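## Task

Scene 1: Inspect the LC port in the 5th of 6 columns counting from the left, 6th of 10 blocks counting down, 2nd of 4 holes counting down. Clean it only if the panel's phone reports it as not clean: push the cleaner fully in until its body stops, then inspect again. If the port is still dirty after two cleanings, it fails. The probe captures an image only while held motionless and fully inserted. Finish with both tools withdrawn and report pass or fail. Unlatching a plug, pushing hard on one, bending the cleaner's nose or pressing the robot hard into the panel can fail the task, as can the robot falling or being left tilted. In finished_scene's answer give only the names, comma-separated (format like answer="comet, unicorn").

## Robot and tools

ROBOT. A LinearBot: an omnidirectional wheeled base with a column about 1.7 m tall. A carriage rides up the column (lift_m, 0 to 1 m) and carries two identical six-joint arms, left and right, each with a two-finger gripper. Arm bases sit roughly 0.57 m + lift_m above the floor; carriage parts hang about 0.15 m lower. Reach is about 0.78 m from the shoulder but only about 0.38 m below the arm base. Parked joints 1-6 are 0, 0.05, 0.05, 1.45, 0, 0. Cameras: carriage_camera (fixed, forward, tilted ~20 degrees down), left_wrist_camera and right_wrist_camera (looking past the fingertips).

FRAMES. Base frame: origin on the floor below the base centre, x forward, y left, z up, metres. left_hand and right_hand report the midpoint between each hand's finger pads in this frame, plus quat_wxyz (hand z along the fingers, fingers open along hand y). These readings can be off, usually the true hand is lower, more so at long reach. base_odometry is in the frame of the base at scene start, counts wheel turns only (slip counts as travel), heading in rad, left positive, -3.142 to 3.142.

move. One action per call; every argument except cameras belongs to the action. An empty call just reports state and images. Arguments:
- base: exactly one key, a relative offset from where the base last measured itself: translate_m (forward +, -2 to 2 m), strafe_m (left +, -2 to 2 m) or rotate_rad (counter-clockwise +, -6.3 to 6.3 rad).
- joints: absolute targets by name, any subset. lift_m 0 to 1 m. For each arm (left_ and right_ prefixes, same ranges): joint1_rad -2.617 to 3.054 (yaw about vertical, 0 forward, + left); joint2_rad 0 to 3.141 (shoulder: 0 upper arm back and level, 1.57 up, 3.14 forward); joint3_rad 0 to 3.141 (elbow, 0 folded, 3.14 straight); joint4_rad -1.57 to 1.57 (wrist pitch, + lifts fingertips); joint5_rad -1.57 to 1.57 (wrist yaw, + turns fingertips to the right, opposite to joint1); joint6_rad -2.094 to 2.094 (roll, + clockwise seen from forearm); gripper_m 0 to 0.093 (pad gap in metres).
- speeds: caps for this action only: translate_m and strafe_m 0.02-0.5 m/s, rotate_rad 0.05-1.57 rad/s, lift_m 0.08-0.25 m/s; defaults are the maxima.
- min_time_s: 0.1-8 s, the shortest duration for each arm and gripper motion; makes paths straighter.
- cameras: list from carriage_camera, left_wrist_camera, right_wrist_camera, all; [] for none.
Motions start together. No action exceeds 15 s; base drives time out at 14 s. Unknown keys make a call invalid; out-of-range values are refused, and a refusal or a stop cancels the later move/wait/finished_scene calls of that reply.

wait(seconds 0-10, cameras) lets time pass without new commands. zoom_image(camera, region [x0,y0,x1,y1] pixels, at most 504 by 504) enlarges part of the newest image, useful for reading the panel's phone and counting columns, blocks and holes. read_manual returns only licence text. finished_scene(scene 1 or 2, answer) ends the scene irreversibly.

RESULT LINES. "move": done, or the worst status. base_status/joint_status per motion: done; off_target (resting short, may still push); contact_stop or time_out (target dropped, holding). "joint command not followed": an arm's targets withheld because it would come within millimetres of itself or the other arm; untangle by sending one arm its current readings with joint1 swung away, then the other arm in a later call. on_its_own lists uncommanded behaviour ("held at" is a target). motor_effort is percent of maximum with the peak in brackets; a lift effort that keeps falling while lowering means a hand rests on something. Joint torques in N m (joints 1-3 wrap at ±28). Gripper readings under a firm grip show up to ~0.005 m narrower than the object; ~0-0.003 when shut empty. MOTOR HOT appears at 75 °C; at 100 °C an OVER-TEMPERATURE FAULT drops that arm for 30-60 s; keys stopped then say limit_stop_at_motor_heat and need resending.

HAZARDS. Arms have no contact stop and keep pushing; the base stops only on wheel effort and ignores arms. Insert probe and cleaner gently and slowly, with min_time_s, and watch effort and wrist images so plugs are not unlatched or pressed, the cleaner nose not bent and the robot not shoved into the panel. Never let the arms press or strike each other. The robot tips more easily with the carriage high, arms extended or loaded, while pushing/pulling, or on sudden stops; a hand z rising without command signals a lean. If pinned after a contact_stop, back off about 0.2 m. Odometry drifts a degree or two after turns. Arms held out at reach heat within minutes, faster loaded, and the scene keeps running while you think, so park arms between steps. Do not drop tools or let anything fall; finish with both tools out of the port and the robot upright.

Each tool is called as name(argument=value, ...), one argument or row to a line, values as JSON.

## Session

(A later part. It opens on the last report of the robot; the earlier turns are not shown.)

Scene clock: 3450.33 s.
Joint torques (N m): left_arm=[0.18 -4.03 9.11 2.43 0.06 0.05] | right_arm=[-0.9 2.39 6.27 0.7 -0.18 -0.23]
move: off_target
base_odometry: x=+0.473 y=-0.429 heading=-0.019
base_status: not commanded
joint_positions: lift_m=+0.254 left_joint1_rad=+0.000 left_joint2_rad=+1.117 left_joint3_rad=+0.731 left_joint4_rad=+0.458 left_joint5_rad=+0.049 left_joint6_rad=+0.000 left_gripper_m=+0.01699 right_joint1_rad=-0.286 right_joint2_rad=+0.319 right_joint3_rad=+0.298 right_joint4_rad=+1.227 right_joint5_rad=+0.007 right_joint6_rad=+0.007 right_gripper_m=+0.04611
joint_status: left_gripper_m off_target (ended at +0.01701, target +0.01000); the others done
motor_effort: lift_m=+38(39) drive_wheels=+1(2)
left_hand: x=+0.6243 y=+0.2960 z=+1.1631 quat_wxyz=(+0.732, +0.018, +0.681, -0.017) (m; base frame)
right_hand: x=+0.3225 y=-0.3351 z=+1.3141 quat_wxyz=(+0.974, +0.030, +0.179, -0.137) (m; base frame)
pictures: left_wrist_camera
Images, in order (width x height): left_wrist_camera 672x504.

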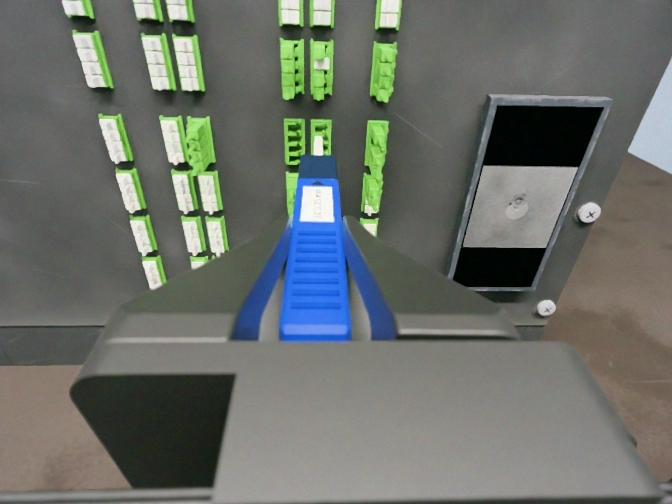

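zoom_image(
  camera="left_wrist_camera",
  region=[298, 115, 340, 165],
)

Scaled by 10.080 from the camera's 672x504 image, which has a finer 960x720 frame.

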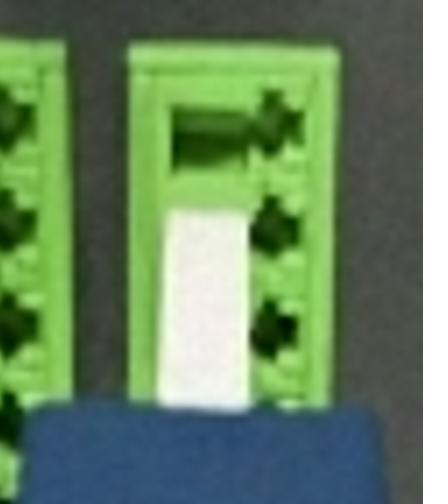

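move(
  base={"translate_m": 0.003},
  speeds={"translate_m": 0.02},
  cameras=["left_wrist_camera"],
)

zoom_image(
  camera="left_wrist_camera",
  region=[298, 115, 340, 165],
)

move(
  base={"translate_m": 0.003},
  speeds={"translate_m": 0.02},
  cameras=["left_wrist_camera"],
)

zoom_image(
  camera="left_wrist_camera",
  region=[298, 115, 340, 165],
)

Scene clock: 3461.87 s.
Joint torques (N m): left_arm=[0.18 -3.99 9.11 2.46 0.06 0.04] | right_arm=[-0.84 2.4 6.17 0.74 -0.18 -0.22]
move: done
base_odometry: x=+0.476 y=-0.429 heading=-0.019
base_status: done
joint_positions: lift_m=+0.254 left_joint1_rad=+0.000 left_joint2_rad=+1.117 left_joint3_rad=+0.731 left_joint4_rad=+0.458 left_joint5_rad=+0.049 left_joint6_rad=+0.000 left_gripper_m=+0.01699 right_joint1_rad=-0.286 right_joint2_rad=+0.319 right_joint3_rad=+0.298 right_joint4_rad=+1.227 right_joint5_rad=+0.007 right_joint6_rad=+0.007 right_gripper_m=+0.04611
joint_status: not commanded
motor_effort: lift_m=+38(39) drive_wheels=-2(8)
left_hand: x=+0.6243 y=+0.2960 z=+1.1631 quat_wxyz=(+0.732, +0.018, +0.681, -0.017) (m; base frame)
right_hand: x=+0.3225 y=-0.3351 z=+1.3141 quat_wxyz=(+0.974, +0.030, +0.179, -0.137) (m; base frame)
pictures: left_wrist_camera
Images, in order (width x height): left_wrist_camera 672x504.

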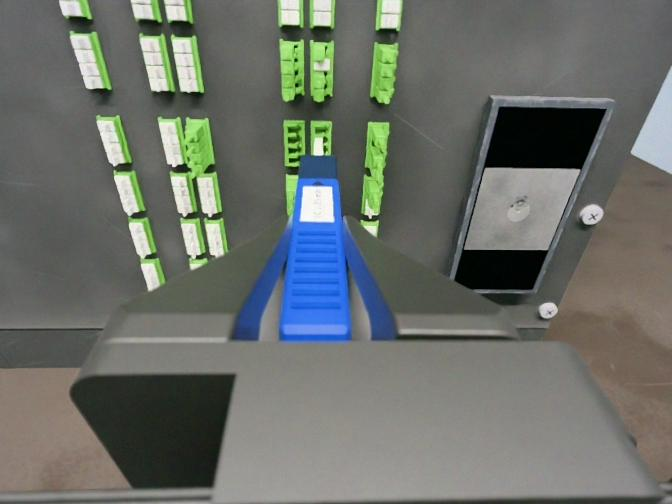

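Scaled by 10.080 from the camera's 672x504 image, which has a finer 960x720 frame.

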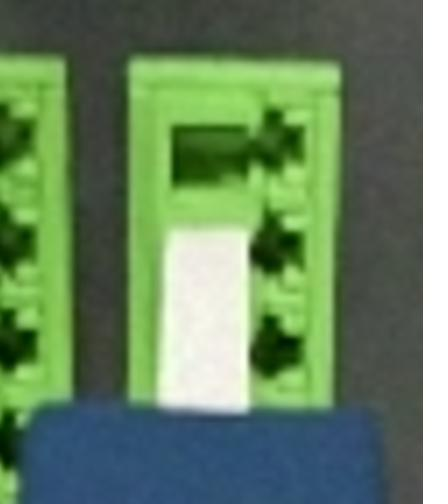

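Scene clock: 3462.50 s.
Joint torques (N m): left_arm=[0.18 -4.04 9.13 2.43 0.06 0.05] | right_arm=[-0.84 2.25 6.26 0.69 -0.19 -0.25]
move: done
base_odometry: x=+0.479 y=-0.429 heading=-0.019
base_status: done
joint_positions: lift_m=+0.254 left_joint1_rad=+0.000 left_joint2_rad=+1.117 left_joint3_rad=+0.731 left_joint4_rad=+0.458 left_joint5_rad=+0.049 left_joint6_rad=+0.000 left_gripper_m=+0.01699 right_joint1_rad=-0.286 right_joint2_rad=+0.319 right_joint3_rad=+0.298 right_joint4_rad=+1.227 right_joint5_rad=+0.007 right_joint6_rad=+0.007 right_gripper_m=+0.04611
joint_status: not commanded
motor_effort: lift_m=+38(39) drive_wheels=-1(10)
left_hand: x=+0.6243 y=+0.2960 z=+1.1631 quat_wxyz=(+0.732, +0.018, +0.681, -0.017) (m; base frame)
right_hand: x=+0.3225 y=-0.3351 z=+1.3141 quat_wxyz=(+0.974, +0.030, +0.179, -0.137) (m; base frame)
pictures: left_wrist_camera
Images, in order (width x height): left_wrist_camera 672x504.

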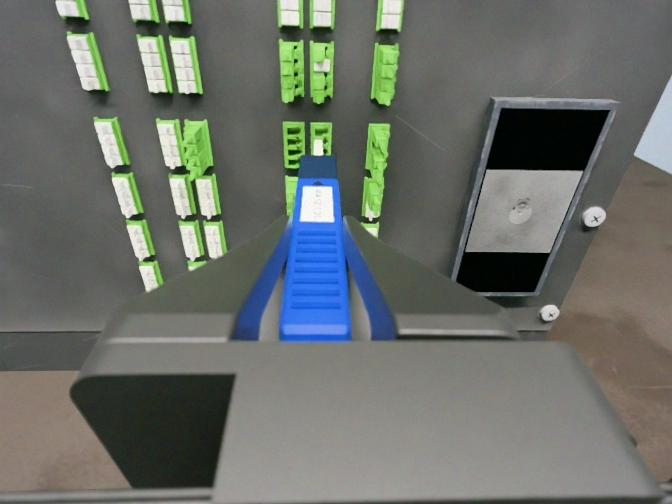

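Scaled by 10.080 from the camera's 672x504 image, which has a finer 960x720 frame.

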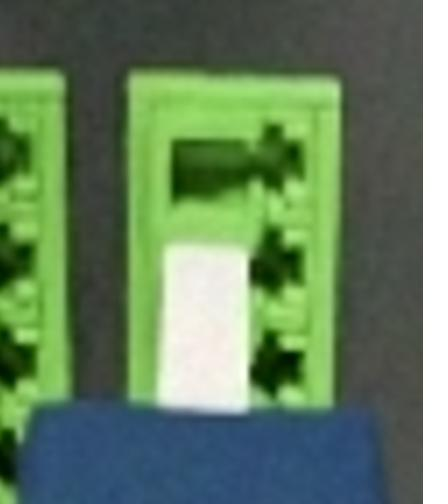

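move(
  base={"translate_m": 0.003},
  speeds={"translate_m": 0.02},
  cameras=["left_wrist_camera"],
)

zoom_image(
  camera="left_wrist_camera",
  region=[298, 115, 340, 165],
)

Scene clock: 3471.13 s.
Joint torques (N m): left_arm=[0.18 -3.85 9.11 2.45 0.05 0.05] | right_arm=[-0.94 2.26 6.26 0.73 -0.18 -0.24]
move: done
base_odometry: x=+0.482 y=-0.429 heading=-0.019
base_status: done
joint_positions: lift_m=+0.254 left_joint1_rad=+0.000 left_joint2_rad=+1.116 left_joint3_rad=+0.731 left_joint4_rad=+0.457 left_joint5_rad=+0.049 left_joint6_rad=+0.000 left_gripper_m=+0.01699 right_joint1_rad=-0.286 right_joint2_rad=+0.319 right_joint3_rad=+0.298 right_joint4_rad=+1.227 right_joint5_rad=+0.007 right_joint6_rad=+0.007 right_gripper_m=+0.04611
joint_status: not commanded
motor_effort: lift_m=+38(40) drive_wheels=+2(9)
left_hand: x=+0.6239 y=+0.2960 z=+1.1637 quat_wxyz=(+0.732, +0.018, +0.681, -0.017) (m; base frame)
right_hand: x=+0.3226 y=-0.3352 z=+1.3140 quat_wxyz=(+0.974, +0.030, +0.179, -0.137) (m; base frame)
pictures: left_wrist_camera
Images, in order (width x height): left_wrist_camera 672x504.

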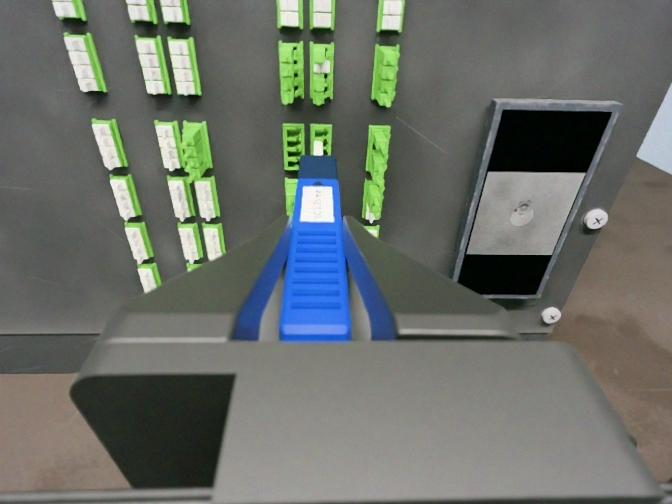

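Scaled by 10.080 from the camera's 672x504 image, which has a finer 960x720 frame.

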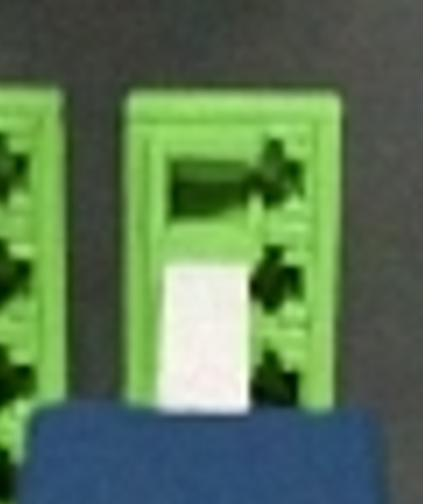

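move(
  base={"translate_m": 0.002},
  joints={"left_joint2_rad": 1.131},
  speeds={"translate_m": 0.02},
  min_time_s=1,
  cameras=["left_wrist_camera"],
)

zoom_image(
  camera="left_wrist_camera",
  region=[270, 130, 370, 230],
)

Scene clock: 3518.20 s.
Joint torques (N m): left_arm=[0.18 -2.26 9.13 2.56 0.06 0.05] | right_arm=[-0.92 2.41 6.24 0.74 -0.17 -0.24]
move: done
base_odometry: x=+0.484 y=-0.429 heading=-0.019
base_status: done
joint_positions: lift_m=+0.254 left_joint1_rad=+0.000 left_joint2_rad=+1.108 left_joint3_rad=+0.731 left_joint4_rad=+0.448 left_joint5_rad=+0.049 left_joint6_rad=+0.000 left_gripper_m=+0.01699 right_joint1_rad=-0.286 right_joint2_rad=+0.319 right_joint3_rad=+0.298 right_joint4_rad=+1.227 right_joint5_rad=+0.007 right_joint6_rad=+0.007 right_gripper_m=+0.04611
joint_status: all done
motor_effort: lift_m=+38(40) drive_wheels=+0(9)
left_hand: x=+0.6223 y=+0.2960 z=+1.1646 quat_wxyz=(+0.732, +0.018, +0.681, -0.017) (m; base frame)
right_hand: x=+0.3226 y=-0.3352 z=+1.3140 quat_wxyz=(+0.974, +0.030, +0.179, -0.137) (m; base frame)
pictures: left_wrist_camera
Images, in order (width x height): left_wrist_camera 672x504.

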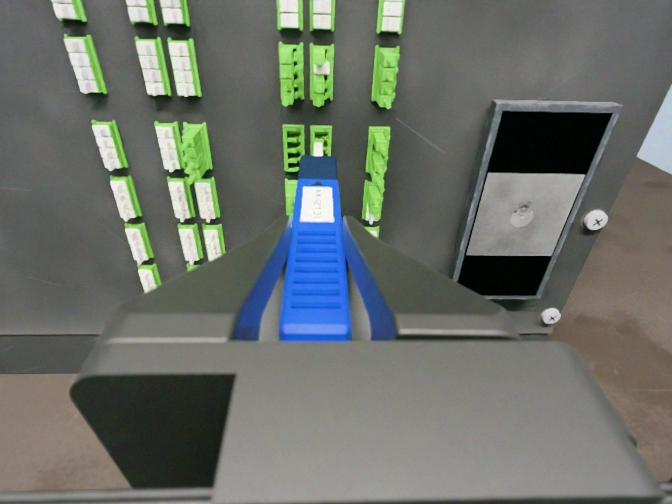

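Scaled by 5.040 from the camera's 672x504 image, which has a finer 960x720 frame.

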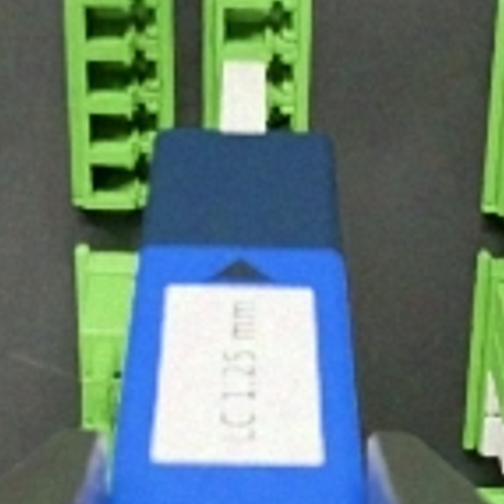

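move(
  joints={"left_joint2_rad": 1.148},
  min_time_s=1,
  cameras=["left_wrist_camera"],
)

zoom_image(
  camera="left_wrist_camera",
  region=[270, 130, 370, 230],
)

Scene clock: 3527.90 s.
Joint torques (N m): left_arm=[0.18 -0.88 9.13 2.55 0.06 0.05] | right_arm=[-0.9 2.37 6.17 0.7 -0.19 -0.23]
move: done
base_odometry: x=+0.484 y=-0.429 heading=-0.019
base_status: not commanded
joint_positions: lift_m=+0.254 left_joint1_rad=+0.000 left_joint2_rad=+1.110 left_joint3_rad=+0.731 left_joint4_rad=+0.449 left_joint5_rad=+0.049 left_joint6_rad=+0.000 left_gripper_m=+0.01699 right_joint1_rad=-0.286 right_joint2_rad=+0.319 right_joint3_rad=+0.298 right_joint4_rad=+1.227 right_joint5_rad=+0.007 right_joint6_rad=+0.007 right_gripper_m=+0.04611
joint_status: all done
motor_effort: lift_m=+38(39) drive_wheels=+3(3)
left_hand: x=+0.6229 y=+0.2960 z=+1.1637 quat_wxyz=(+0.731, +0.018, +0.682, -0.017) (m; base frame)
right_hand: x=+0.3226 y=-0.3352 z=+1.3140 quat_wxyz=(+0.974, +0.030, +0.179, -0.137) (m; base frame)
pictures: left_wrist_camera
Images, in order (width x height): left_wrist_camera 672x504.

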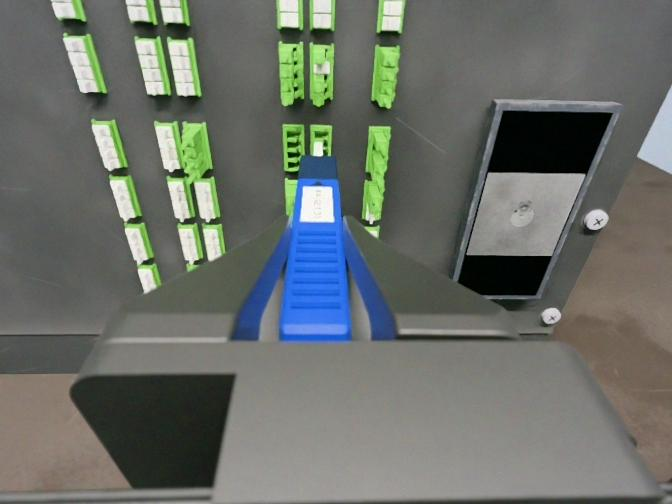

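Scaled by 5.040 from the camera's 672x504 image, which has a finer 960x720 frame.

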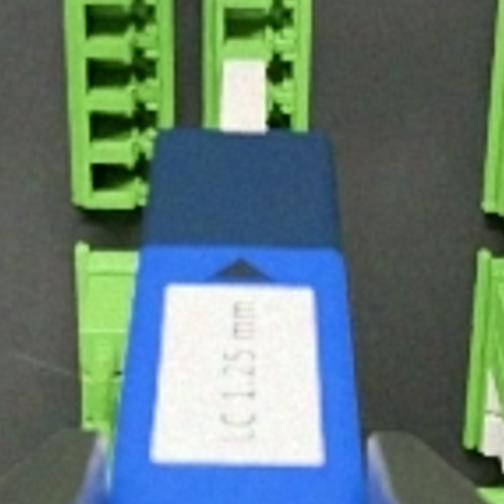

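move(
  base={"translate_m": 0.002},
  joints={"left_joint2_rad": 1.156},
  speeds={"translate_m": 0.02},
  min_time_s=1,
  cameras=["left_wrist_camera"],
)

zoom_image(
  camera="left_wrist_camera",
  region=[270, 130, 370, 230],
)

Scene clock: 3537.43 s.
Joint torques (N m): left_arm=[0.18 0.09 9.11 2.61 0.02 0.04] | right_arm=[-0.84 2.41 6.15 0.68 -0.2 -0.25]
move: done
base_odometry: x=+0.486 y=-0.430 heading=-0.019
base_status: done
joint_positions: lift_m=+0.254 left_joint1_rad=+0.000 left_joint2_rad=+1.109 left_joint3_rad=+0.731 left_joint4_rad=+0.445 left_joint5_rad=+0.049 left_joint6_rad=+0.000 left_gripper_m=+0.01699 right_joint1_rad=-0.286 right_joint2_rad=+0.319 right_joint3_rad=+0.298 right_joint4_rad=+1.227 right_joint5_rad=+0.007 right_joint6_rad=+0.007 right_gripper_m=+0.04611
joint_status: all done
motor_effort: lift_m=+39(40) drive_wheels=+2(10)
left_hand: x=+0.6228 y=+0.2960 z=+1.1629 quat_wxyz=(+0.730, +0.018, +0.683, -0.017) (m; base frame)
right_hand: x=+0.3226 y=-0.3352 z=+1.3140 quat_wxyz=(+0.974, +0.030, +0.179, -0.137) (m; base frame)
pictures: left_wrist_camera
Images, in order (width x height): left_wrist_camera 672x504.

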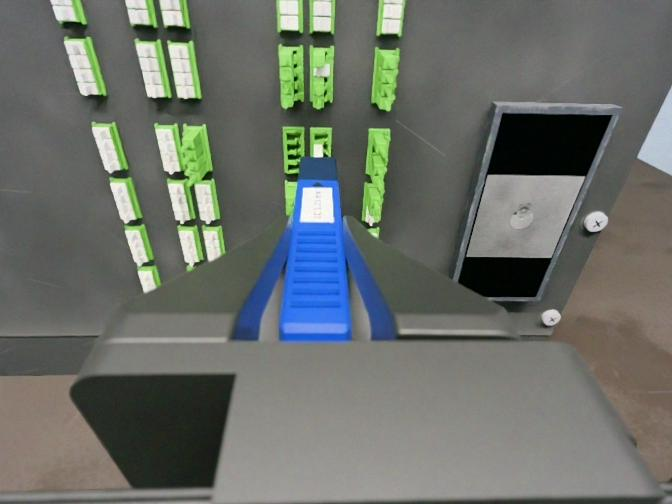

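Scaled by 5.040 from the camera's 672x504 image, which has a finer 960x720 frame.

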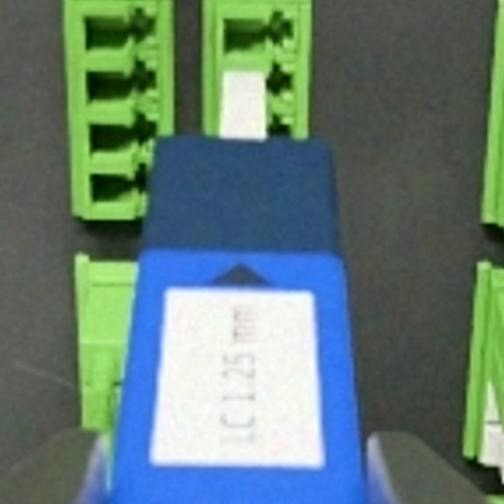

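move(
  base={"translate_m": 0.002},
  joints={"left_joint2_rad": 1.166, "left_joint4_rad": 0.452, "lift_m": 0.2525},
  speeds={"translate_m": 0.02, "lift_m": 0.08},
  min_time_s=1,
  cameras=["left_wrist_camera"],
)

zoom_image(
  camera="left_wrist_camera",
  region=[270, 130, 370, 230],
)

Scene clock: 3554.87 s.
Joint torques (N m): left_arm=[0.18 1.51 9.13 2.55 0.06 0.05] | right_arm=[-0.94 2.33 6.22 0.73 -0.19 -0.23]
move: done
base_odometry: x=+0.488 y=-0.430 heading=-0.019
base_status: done
joint_positions: lift_m=+0.253 left_joint1_rad=+0.000 left_joint2_rad=+1.105 left_joint3_rad=+0.731 left_joint4_rad=+0.444 left_joint5_rad=+0.049 left_joint6_rad=+0.000 left_gripper_m=+0.01699 right_joint1_rad=-0.286 right_joint2_rad=+0.319 right_joint3_rad=+0.298 right_joint4_rad=+1.227 right_joint5_rad=+0.007 right_joint6_rad=+0.007 right_gripper_m=+0.04611
joint_status: all done
motor_effort: lift_m=+38(40) drive_wheels=+2(11)
left_hand: x=+0.6219 y=+0.2960 z=+1.1634 quat_wxyz=(+0.731, +0.018, +0.682, -0.017) (m; base frame)
right_hand: x=+0.3226 y=-0.3352 z=+1.3131 quat_wxyz=(+0.974, +0.030, +0.179, -0.137) (m; base frame)
pictures: left_wrist_camera
Images, in order (width x height): left_wrist_camera 672x504.

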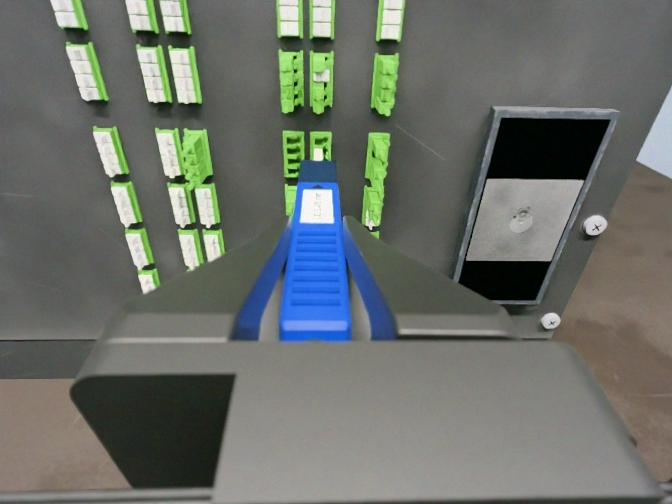

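Scaled by 5.040 from the camera's 672x504 image, which has a finer 960x720 frame.

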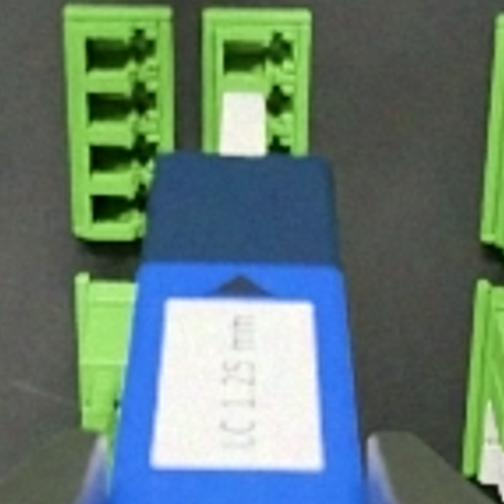

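move(
  base={"translate_m": -0.004},
  joints={"left_joint2_rad": 1.14},
  speeds={"translate_m": 0.02},
  min_time_s=1,
  cameras=[],
)

move(
  base={"translate_m": -0.003},
  joints={"left_joint2_rad": 1.124},
  speeds={"translate_m": 0.02},
  min_time_s=1,
  cameras=["left_wrist_camera"],
)

zoom_image(
  camera="left_wrist_camera",
  region=[270, 130, 370, 230],
)

Scene clock: 3629.57 s.
Joint torques (N m): left_arm=[0.2 -2.18 9.11 2.29 0.06 0.05] | right_arm=[-0.95 2.35 6.2 0.72 -0.19 -0.25]
move: done
base_odometry: x=+0.484 y=-0.430 heading=-0.019
base_status: done
joint_positions: lift_m=+0.253 left_joint1_rad=+0.000 left_joint2_rad=+1.115 left_joint3_rad=+0.731 left_joint4_rad=+0.465 left_joint5_rad=+0.049 left_joint6_rad=+0.000 left_gripper_m=+0.01699 right_joint1_rad=-0.286 right_joint2_rad=+0.319 right_joint3_rad=+0.298 right_joint4_rad=+1.227 right_joint5_rad=+0.007 right_joint6_rad=+0.007 right_gripper_m=+0.04611
joint_status: all done
motor_effort: lift_m=+38(39) drive_wheels=+2(5)
left_hand: x=+0.6237 y=+0.2960 z=+1.1648 quat_wxyz=(+0.735, +0.018, +0.678, -0.017) (m; base frame)
right_hand: x=+0.3225 y=-0.3351 z=+1.3131 quat_wxyz=(+0.974, +0.030, +0.179, -0.137) (m; base frame)
pictures: none
No camera images: "cameras" was empty.

Scene clock: 3630.83 s.
Joint torques (N m): left_arm=[0.18 -3.78 9.11 2.29 0.06 0.05] | right_arm=[-0.94 2.3 6.22 0.72 -0.19 -0.23]
move: done
base_odometry: x=+0.481 y=-0.429 heading=-0.019
base_status: done
joint_positions: lift_m=+0.253 left_joint1_rad=+0.000 left_joint2_rad=+1.115 left_joint3_rad=+0.731 left_joint4_rad=+0.465 left_joint5_rad=+0.049 left_joint6_rad=+0.000 left_gripper_m=+0.01699 right_joint1_rad=-0.286 right_joint2_rad=+0.319 right_joint3_rad=+0.298 right_joint4_rad=+1.227 right_joint5_rad=+0.007 right_joint6_rad=+0.007 right_gripper_m=+0.04611
joint_status: all done
motor_effort: lift_m=+38(39) drive_wheels=+1(7)
left_hand: x=+0.6237 y=+0.2960 z=+1.1648 quat_wxyz=(+0.735, +0.018, +0.678, -0.017) (m; base frame)
right_hand: x=+0.3225 y=-0.3351 z=+1.3131 quat_wxyz=(+0.974, +0.030, +0.179, -0.137) (m; base frame)
pictures: left_wrist_camera
Images, in order (width x height): left_wrist_camera 672x504.

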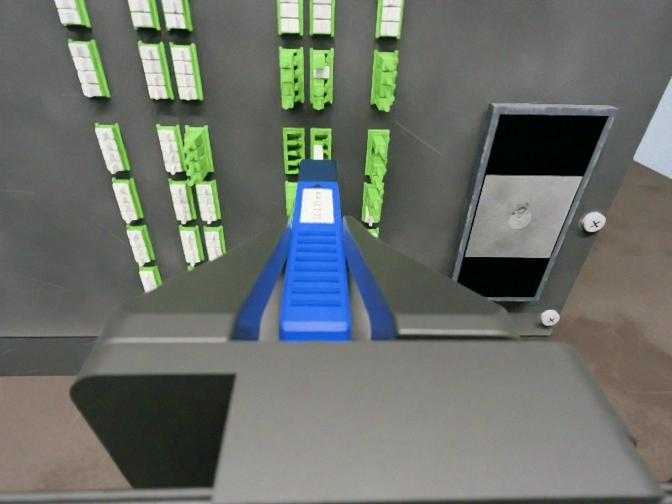

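Scaled by 5.040 from the camera's 672x504 image, which has a finer 960x720 frame.

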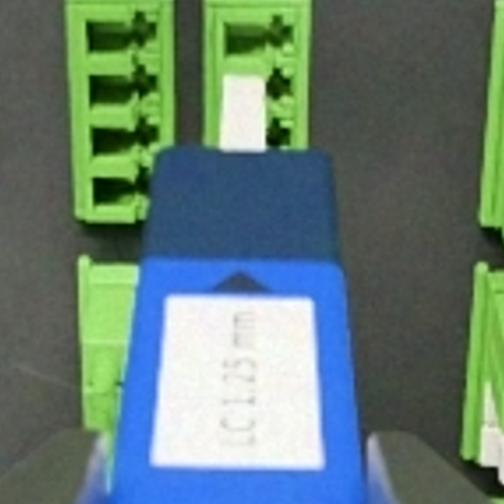

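move(
  joints={"left_gripper_m": 0.0178, "left_joint4_rad": 0.456},
  min_time_s=0.8,
  cameras=[],
)

move(
  joints={"left_gripper_m": 0.0182},
  min_time_s=0.8,
  cameras=["left_wrist_camera"],
)

zoom_image(
  camera="left_wrist_camera",
  region=[270, 130, 370, 230],
)

Scene clock: 3641.53 s.
Joint torques (N m): left_arm=[0.17 -3.78 9.11 2.35 0.06 0.05] | right_arm=[-0.84 2.3 6.26 0.7 -0.19 -0.21]
move: done
base_odometry: x=+0.481 y=-0.429 heading=-0.019
base_status: not commanded
joint_positions: lift_m=+0.253 left_joint1_rad=+0.000 left_joint2_rad=+1.115 left_joint3_rad=+0.731 left_joint4_rad=+0.465 left_joint5_rad=+0.049 left_joint6_rad=+0.000 left_gripper_m=+0.01804 right_joint1_rad=-0.286 right_joint2_rad=+0.319 right_joint3_rad=+0.298 right_joint4_rad=+1.227 right_joint5_rad=+0.007 right_joint6_rad=+0.007 right_gripper_m=+0.04611
joint_status: all done
motor_effort: lift_m=+38(39) drive_wheels=-1(1)
left_hand: x=+0.6237 y=+0.2960 z=+1.1648 quat_wxyz=(+0.735, +0.018, +0.678, -0.017) (m; base frame)
right_hand: x=+0.3225 y=-0.3351 z=+1.3131 quat_wxyz=(+0.974, +0.030, +0.179, -0.137) (m; base frame)
pictures: none
No camera images: "cameras" was empty.

Scene clock: 3642.63 s.
Joint torques (N m): left_arm=[0.18 -3.78 9.11 2.34 0.06 0.05] | right_arm=[-0.88 2.35 6.26 0.7 -0.18 -0.25]
move: done
base_odometry: x=+0.481 y=-0.429 heading=-0.019
base_status: not commanded
joint_positions: lift_m=+0.253 left_joint1_rad=+0.000 left_joint2_rad=+1.115 left_joint3_rad=+0.731 left_joint4_rad=+0.465 left_joint5_rad=+0.049 left_joint6_rad=+0.000 left_gripper_m=+0.01830 right_joint1_rad=-0.286 right_joint2_rad=+0.319 right_joint3_rad=+0.298 right_joint4_rad=+1.227 right_joint5_rad=+0.007 right_joint6_rad=+0.007 right_gripper_m=+0.04611
joint_status: all done
motor_effort: lift_m=+37(39) drive_wheels=+1(2)
left_hand: x=+0.6237 y=+0.2960 z=+1.1648 quat_wxyz=(+0.735, +0.018, +0.678, -0.017) (m; base frame)
right_hand: x=+0.3225 y=-0.3351 z=+1.3131 quat_wxyz=(+0.974, +0.030, +0.179, -0.137) (m; base frame)
pictures: left_wrist_camera
Images, in order (width x height): left_wrist_camera 672x504.

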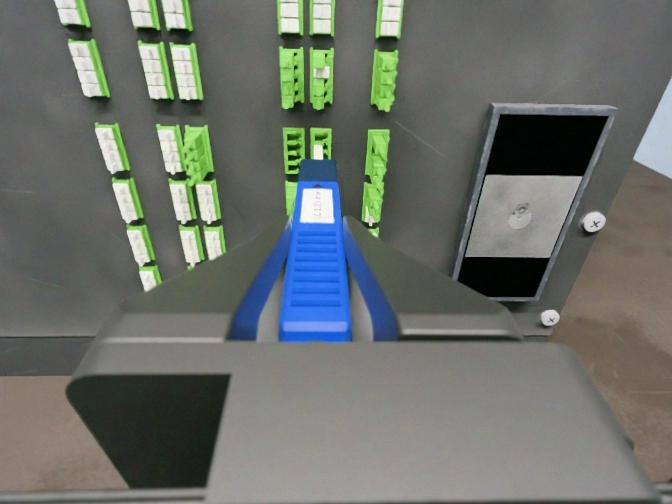

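Scaled by 5.040 from the camera's 672x504 image, which has a finer 960x720 frame.

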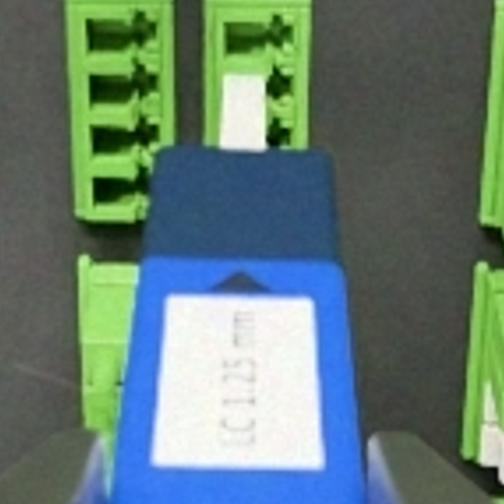

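move(
  base={"translate_m": 0.003},
  speeds={"translate_m": 0.02},
  cameras=["left_wrist_camera"],
)

zoom_image(
  camera="left_wrist_camera",
  region=[270, 130, 370, 230],
)

Scene clock: 3649.37 s.
Joint torques (N m): left_arm=[0.18 -3.78 9.11 2.34 0.06 0.05] | right_arm=[-0.83 2.44 6.34 0.74 -0.2 -0.22]
move: done
base_odometry: x=+0.484 y=-0.430 heading=-0.019
base_status: done
joint_positions: lift_m=+0.253 left_joint1_rad=+0.000 left_joint2_rad=+1.115 left_joint3_rad=+0.731 left_joint4_rad=+0.466 left_joint5_rad=+0.049 left_joint6_rad=+0.000 left_gripper_m=+0.01830 right_joint1_rad=-0.286 right_joint2_rad=+0.319 right_joint3_rad=+0.298 right_joint4_rad=+1.227 right_joint5_rad=+0.007 right_joint6_rad=+0.007 right_gripper_m=+0.04611
joint_status: not commanded
motor_effort: lift_m=+38(39) drive_wheels=+0(8)
left_hand: x=+0.6237 y=+0.2960 z=+1.1651 quat_wxyz=(+0.735, +0.018, +0.677, -0.017) (m; base frame)
right_hand: x=+0.3226 y=-0.3352 z=+1.3131 quat_wxyz=(+0.974, +0.030, +0.179, -0.137) (m; base frame)
pictures: left_wrist_camera
Images, in order (width x height): left_wrist_camera 672x504.

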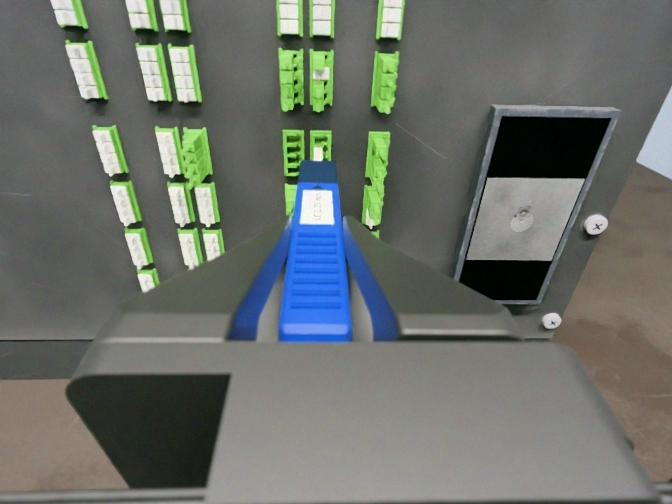

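Scaled by 5.040 from the camera's 672x504 image, which has a finer 960x720 frame.

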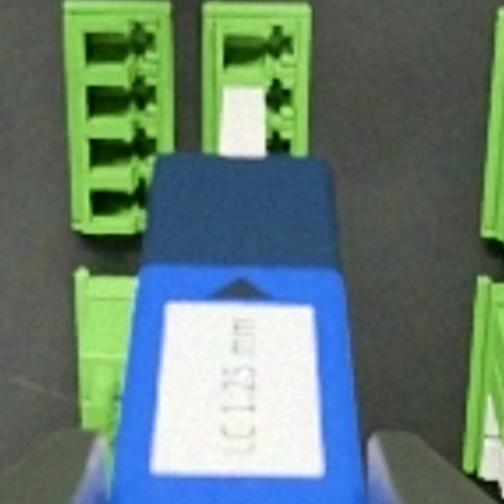

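move(
  base={"translate_m": 0.003},
  joints={"left_joint4_rad": 0.45, "lift_m": 0.254},
  speeds={"translate_m": 0.02, "lift_m": 0.08},
  cameras=["left_wrist_camera"],
)

zoom_image(
  camera="left_wrist_camera",
  region=[270, 130, 370, 230],
)

Scene clock: 3656.37 s.
Joint torques (N m): left_arm=[0.17 -3.19 9.11 2.26 0.11 0.05] | right_arm=[-0.96 2.35 6.24 0.71 -0.19 -0.22]
move: done
base_odometry: x=+0.487 y=-0.430 heading=-0.019
base_status: done
joint_positions: lift_m=+0.254 left_joint1_rad=+0.000 left_joint2_rad=+1.110 left_joint3_rad=+0.731 left_joint4_rad=+0.466 left_joint5_rad=+0.049 left_joint6_rad=+0.000 left_gripper_m=+0.01830 right_joint1_rad=-0.286 right_joint2_rad=+0.319 right_joint3_rad=+0.298 right_joint4_rad=+1.227 right_joint5_rad=+0.007 right_joint6_rad=+0.007 right_gripper_m=+0.04611
joint_status: all done
motor_effort: lift_m=+41(46) drive_wheels=+0(7)
left_hand: x=+0.6225 y=+0.2960 z=+1.1683 quat_wxyz=(+0.737, +0.018, +0.675, -0.017) (m; base frame)
right_hand: x=+0.3224 y=-0.3351 z=+1.3144 quat_wxyz=(+0.974, +0.030, +0.179, -0.137) (m; base frame)
pictures: left_wrist_camera
Images, in order (width x height): left_wrist_camera 672x504.

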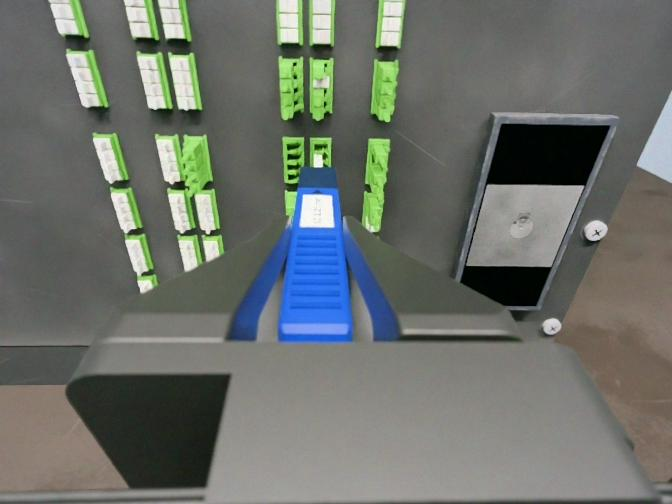

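Scaled by 5.040 from the camera's 672x504 image, which has a finer 960x720 frame.

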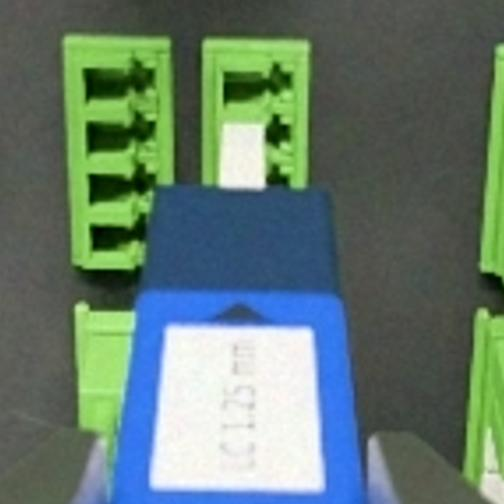

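move(
  joints={"left_gripper_m": 0.0184, "lift_m": 0.253},
  speeds={"lift_m": 0.08},
  cameras=[],
)

move(
  joints={"left_gripper_m": 0.0185},
  cameras=["left_wrist_camera"],
)

zoom_image(
  camera="left_wrist_camera",
  region=[270, 130, 370, 230],
)

Scene clock: 3665.03 s.
Joint torques (N m): left_arm=[0.18 -3.25 9.11 2.29 0.05 0.05] | right_arm=[-0.91 2.37 6.23 0.7 -0.19 -0.25]
move: done
base_odometry: x=+0.487 y=-0.430 heading=-0.019
base_status: not commanded
joint_positions: lift_m=+0.253 left_joint1_rad=+0.000 left_joint2_rad=+1.110 left_joint3_rad=+0.731 left_joint4_rad=+0.465 left_joint5_rad=+0.049 left_joint6_rad=+0.000 left_gripper_m=+0.01842 right_joint1_rad=-0.286 right_joint2_rad=+0.319 right_joint3_rad=+0.298 right_joint4_rad=+1.227 right_joint5_rad=+0.007 right_joint6_rad=+0.007 right_gripper_m=+0.04611
joint_status: all done
motor_effort: lift_m=+38(39) drive_wheels=+1(2)
left_hand: x=+0.6225 y=+0.2960 z=+1.1674 quat_wxyz=(+0.737, +0.018, +0.676, -0.017) (m; base frame)
right_hand: x=+0.3224 y=-0.3351 z=+1.3137 quat_wxyz=(+0.974, +0.030, +0.179, -0.137) (m; base frame)
pictures: none
No camera images: "cameras" was empty.

Scene clock: 3665.33 s.
Joint torques (N m): left_arm=[0.17 -3.19 9.11 2.27 0.06 0.04] | right_arm=[-1.03 2.4 6.24 0.73 -0.2 -0.22]
move: done
base_odometry: x=+0.487 y=-0.430 heading=-0.019
base_status: not commanded
joint_positions: lift_m=+0.253 left_joint1_rad=+0.000 left_joint2_rad=+1.110 left_joint3_rad=+0.731 left_joint4_rad=+0.465 left_joint5_rad=+0.049 left_joint6_rad=+0.000 left_gripper_m=+0.01849 right_joint1_rad=-0.286 right_joint2_rad=+0.319 right_joint3_rad=+0.298 right_joint4_rad=+1.227 right_joint5_rad=+0.007 right_joint6_rad=+0.007 right_gripper_m=+0.04611
joint_status: all done
motor_effort: lift_m=+38(38) drive_wheels=-1(2)
left_hand: x=+0.6225 y=+0.2960 z=+1.1674 quat_wxyz=(+0.737, +0.018, +0.676, -0.017) (m; base frame)
right_hand: x=+0.3224 y=-0.3351 z=+1.3137 quat_wxyz=(+0.974, +0.030, +0.179, -0.137) (m; base frame)
pictures: left_wrist_camera
Images, in order (width x height): left_wrist_camera 672x504.

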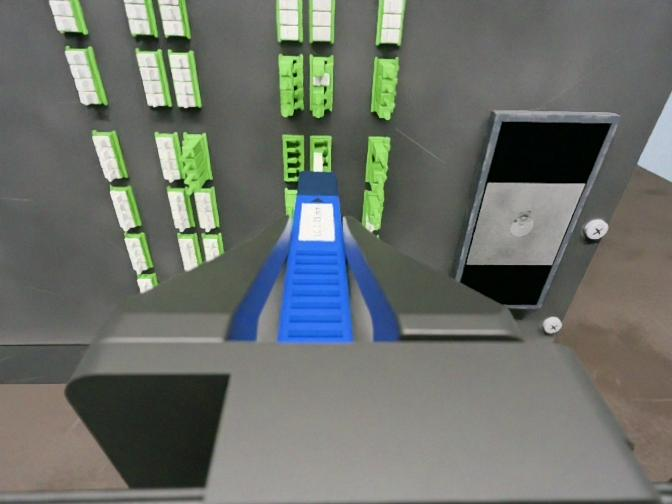

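Scaled by 5.040 from the camera's 672x504 image, which has a finer 960x720 frame.

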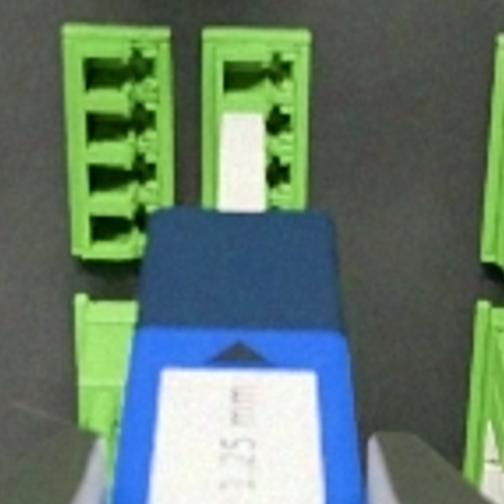

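move(
  base={"translate_m": 0.003},
  joints={"left_joint4_rad": 0.44},
  speeds={"translate_m": 0.02, "lift_m": 0.08},
  cameras=["left_wrist_camera"],
)

zoom_image(
  camera="left_wrist_camera",
  region=[270, 130, 370, 230],
)

"speeds": lift_m has a speed but no command beside it: command lift_m too, or leave its speed out
Scene clock: 3677.27 s.
Joint torques (N m): left_arm=[0.18 -3.18 9.1 2.27 0.06 0.05] | right_arm=[-0.83 2.41 6.16 0.71 -0.19 -0.23]
base_odometry: x=+0.487 y=-0.430 heading=-0.019
base_status: not commanded
joint_positions: lift_m=+0.253 left_joint1_rad=+0.000 left_joint2_rad=+1.110 left_joint3_rad=+0.731 left_joint4_rad=+0.465 left_joint5_rad=+0.049 left_joint6_rad=+0.000 left_gripper_m=+0.01849 right_joint1_rad=-0.286 right_joint2_rad=+0.319 right_joint3_rad=+0.298 right_joint4_rad=+1.227 right_joint5_rad=+0.007 right_joint6_rad=+0.007 right_gripper_m=+0.04611
joint_status: all done
motor_effort: lift_m=+38(38) drive_wheels=-1(2)
left_hand: x=+0.6225 y=+0.2960 z=+1.1674 quat_wxyz=(+0.737, +0.018, +0.676, -0.017) (m; base frame)
right_hand: x=+0.3224 y=-0.3351 z=+1.3137 quat_wxyz=(+0.974, +0.030, +0.179, -0.137) (m; base frame)
pictures: none

Scaled by 5.040 from the camera's 672x504 image, which has a finer 960x720 frame.

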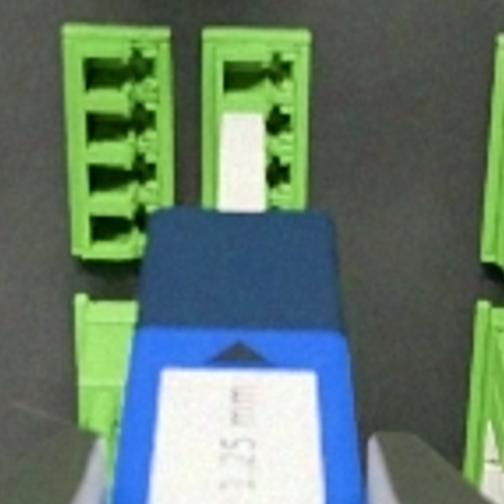

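move(
  base={"translate_m": 0.003},
  joints={"left_joint4_rad": 0.44},
  speeds={"translate_m": 0.02},
  cameras=["left_wrist_camera"],
)

zoom_image(
  camera="left_wrist_camera",
  region=[270, 130, 370, 230],
)

Scene clock: 3682.63 s.
Joint torques (N m): left_arm=[0.18 -3.23 9.11 2.27 0.07 0.04] | right_arm=[-0.96 2.37 6.31 0.73 -0.18 -0.22]
move: done
base_odometry: x=+0.490 y=-0.430 heading=-0.019
base_status: done
joint_positions: lift_m=+0.253 left_joint1_rad=+0.000 left_joint2_rad=+1.110 left_joint3_rad=+0.731 left_joint4_rad=+0.456 left_joint5_rad=+0.049 left_joint6_rad=+0.000 left_gripper_m=+0.01849 right_joint1_rad=-0.286 right_joint2_rad=+0.319 right_joint3_rad=+0.298 right_joint4_rad=+1.227 right_joint5_rad=+0.007 right_joint6_rad=+0.007 right_gripper_m=+0.04611
joint_status: all done
motor_effort: lift_m=+39(39) drive_wheels=+0(8)
left_hand: x=+0.6227 y=+0.2960 z=+1.1651 quat_wxyz=(+0.734, +0.018, +0.679, -0.017) (m; base frame)
right_hand: x=+0.3225 y=-0.3351 z=+1.3136 quat_wxyz=(+0.974, +0.030, +0.179, -0.137) (m; base frame)
pictures: left_wrist_camera
Images, in order (width x height): left_wrist_camera 672x504.

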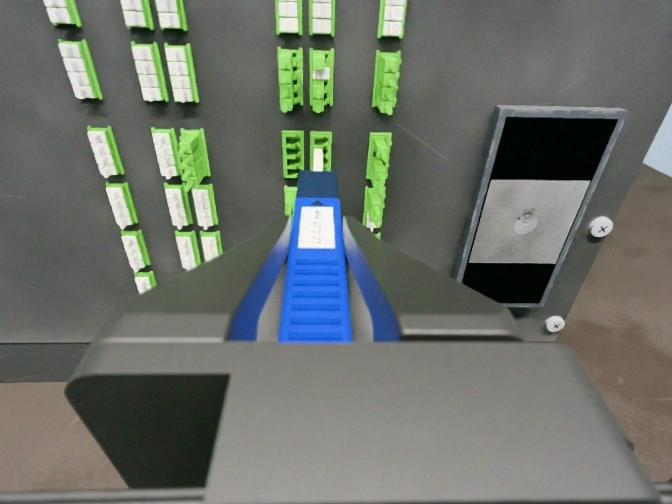

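Scaled by 5.040 from the camera's 672x504 image, which has a finer 960x720 frame.

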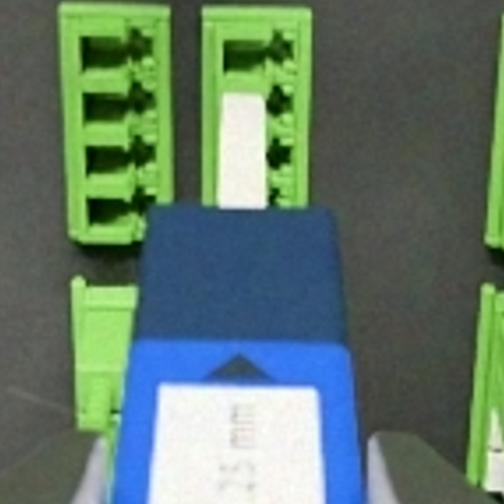

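move(
  joints={"left_gripper_m": 0.0175},
  cameras=["left_wrist_camera"],
)

zoom_image(
  camera="left_wrist_camera",
  region=[295, 128, 345, 178],
)

zoom_image(
  camera="left_wrist_camera",
  region=[260, 170, 380, 350],
)

Scene clock: 3704.93 s.
Joint torques (N m): left_arm=[0.18 -3.21 9.13 2.27 0.06 0.04] | right_arm=[-1.05 2.41 6.22 0.71 -0.18 -0.23]
move: done
base_odometry: x=+0.490 y=-0.430 heading=-0.019
base_status: not commanded
joint_positions: lift_m=+0.253 left_joint1_rad=+0.000 left_joint2_rad=+1.110 left_joint3_rad=+0.731 left_joint4_rad=+0.456 left_joint5_rad=+0.049 left_joint6_rad=+0.000 left_gripper_m=+0.01791 right_joint1_rad=-0.286 right_joint2_rad=+0.319 right_joint3_rad=+0.298 right_joint4_rad=+1.227 right_joint5_rad=+0.007 right_joint6_rad=+0.007 right_gripper_m=+0.04611
joint_status: all done
motor_effort: lift_m=+38(39) drive_wheels=-1(1)
left_hand: x=+0.6227 y=+0.2960 z=+1.1651 quat_wxyz=(+0.734, +0.018, +0.679, -0.017) (m; base frame)
right_hand: x=+0.3225 y=-0.3351 z=+1.3136 quat_wxyz=(+0.974, +0.030, +0.179, -0.137) (m; base frame)
pictures: left_wrist_camera
Images, in order (width x height): left_wrist_camera 672x504.

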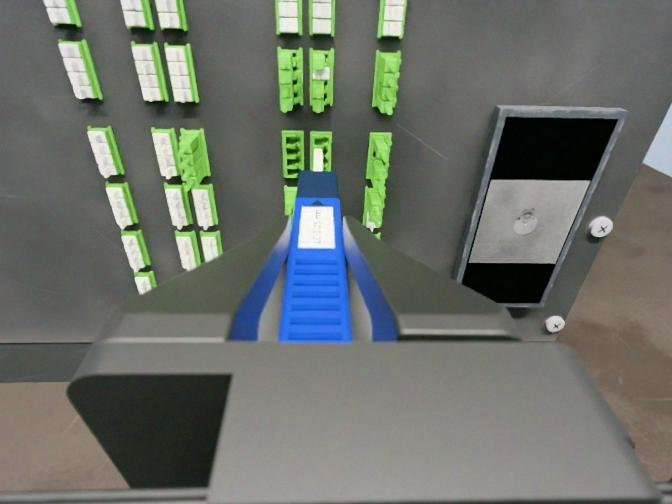

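Scaled by 10.080 from the camera's 672x504 image, which has a finer 960x720 frame.

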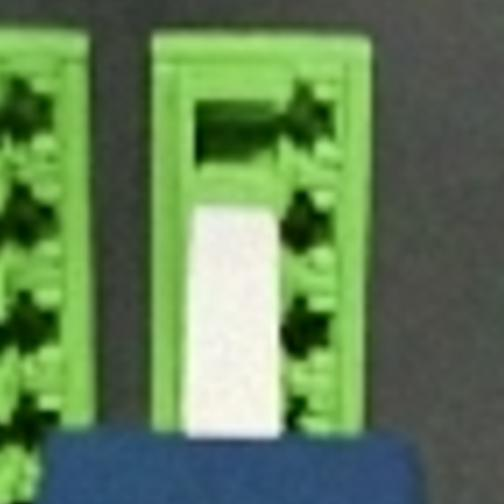

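Scaled by 2.800 from the camera's 672x504 image, which has a finer 960x720 frame.

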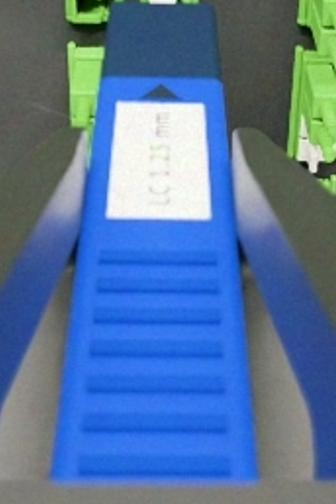

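move(
  joints={"left_gripper_m": 0.010},
  min_time_s=1,
  cameras=[],
)

move(
  base={"translate_m": -0.006},
  speeds={"translate_m": 0.02},
  cameras=["left_wrist_camera"],
)

zoom_image(
  camera="left_wrist_camera",
  region=[295, 128, 345, 178],
)

Scene clock: 3787.73 s.
Joint torques (N m): left_arm=[0.18 -3.21 9.13 2.26 0.06 0.04] | right_arm=[-0.85 2.29 6.28 0.69 -0.18 -0.24]
move: off_target
base_odometry: x=+0.490 y=-0.430 heading=-0.019
base_status: not commanded
joint_positions: lift_m=+0.253 left_joint1_rad=+0.000 left_joint2_rad=+1.110 left_joint3_rad=+0.731 left_joint4_rad=+0.456 left_joint5_rad=+0.049 left_joint6_rad=+0.000 left_gripper_m=+0.01697 right_joint1_rad=-0.286 right_joint2_rad=+0.319 right_joint3_rad=+0.298 right_joint4_rad=+1.227 right_joint5_rad=+0.007 right_joint6_rad=+0.007 right_gripper_m=+0.04611
joint_status: left_gripper_m off_target (ended at +0.01698, target +0.01000)
motor_effort: lift_m=+39(39) drive_wheels=+1(2)
left_hand: x=+0.6227 y=+0.2960 z=+1.1651 quat_wxyz=(+0.734, +0.018, +0.679, -0.017) (m; base frame)
right_hand: x=+0.3225 y=-0.3351 z=+1.3136 quat_wxyz=(+0.974, +0.030, +0.179, -0.137) (m; base frame)
pictures: none
No camera images: "cameras" was empty.

Scene clock: 3788.53 s.
Joint torques (N m): left_arm=[0.17 -3.47 9.13 2.21 0.06 0.05] | right_arm=[-0.9 2.36 6.23 0.72 -0.18 -0.24]
move: done
base_odometry: x=+0.484 y=-0.430 heading=-0.019
base_status: done
joint_positions: lift_m=+0.253 left_joint1_rad=+0.000 left_joint2_rad=+1.112 left_joint3_rad=+0.731 left_joint4_rad=+0.457 left_joint5_rad=+0.049 left_joint6_rad=+0.000 left_gripper_m=+0.01697 right_joint1_rad=-0.286 right_joint2_rad=+0.319 right_joint3_rad=+0.298 right_joint4_rad=+1.227 right_joint5_rad=+0.007 right_joint6_rad=+0.007 right_gripper_m=+0.04611
joint_status: not commanded
motor_effort: lift_m=+38(39) drive_wheels=-2(10)
left_hand: x=+0.6232 y=+0.2960 z=+1.1644 quat_wxyz=(+0.733, +0.018, +0.680, -0.017) (m; base frame)
right_hand: x=+0.3224 y=-0.3351 z=+1.3137 quat_wxyz=(+0.974, +0.030, +0.179, -0.137) (m; base frame)
pictures: left_wrist_camera
Images, in order (width x height): left_wrist_camera 672x504.

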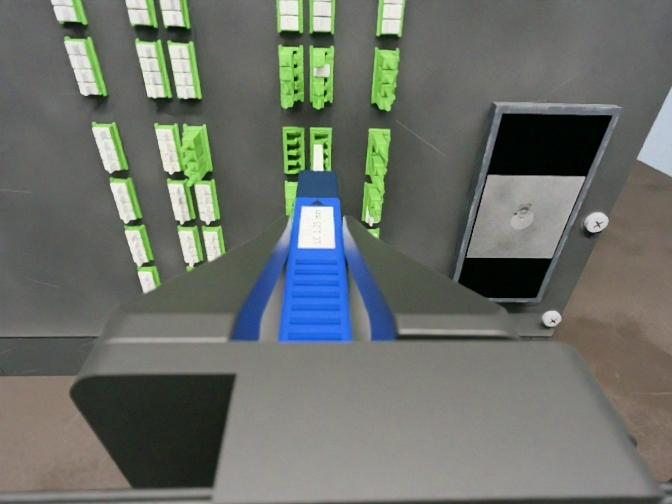

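Scaled by 10.080 from the camera's 672x504 image, which has a finer 960x720 frame.

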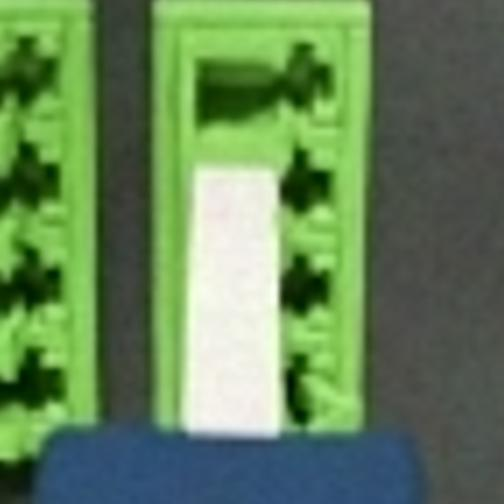

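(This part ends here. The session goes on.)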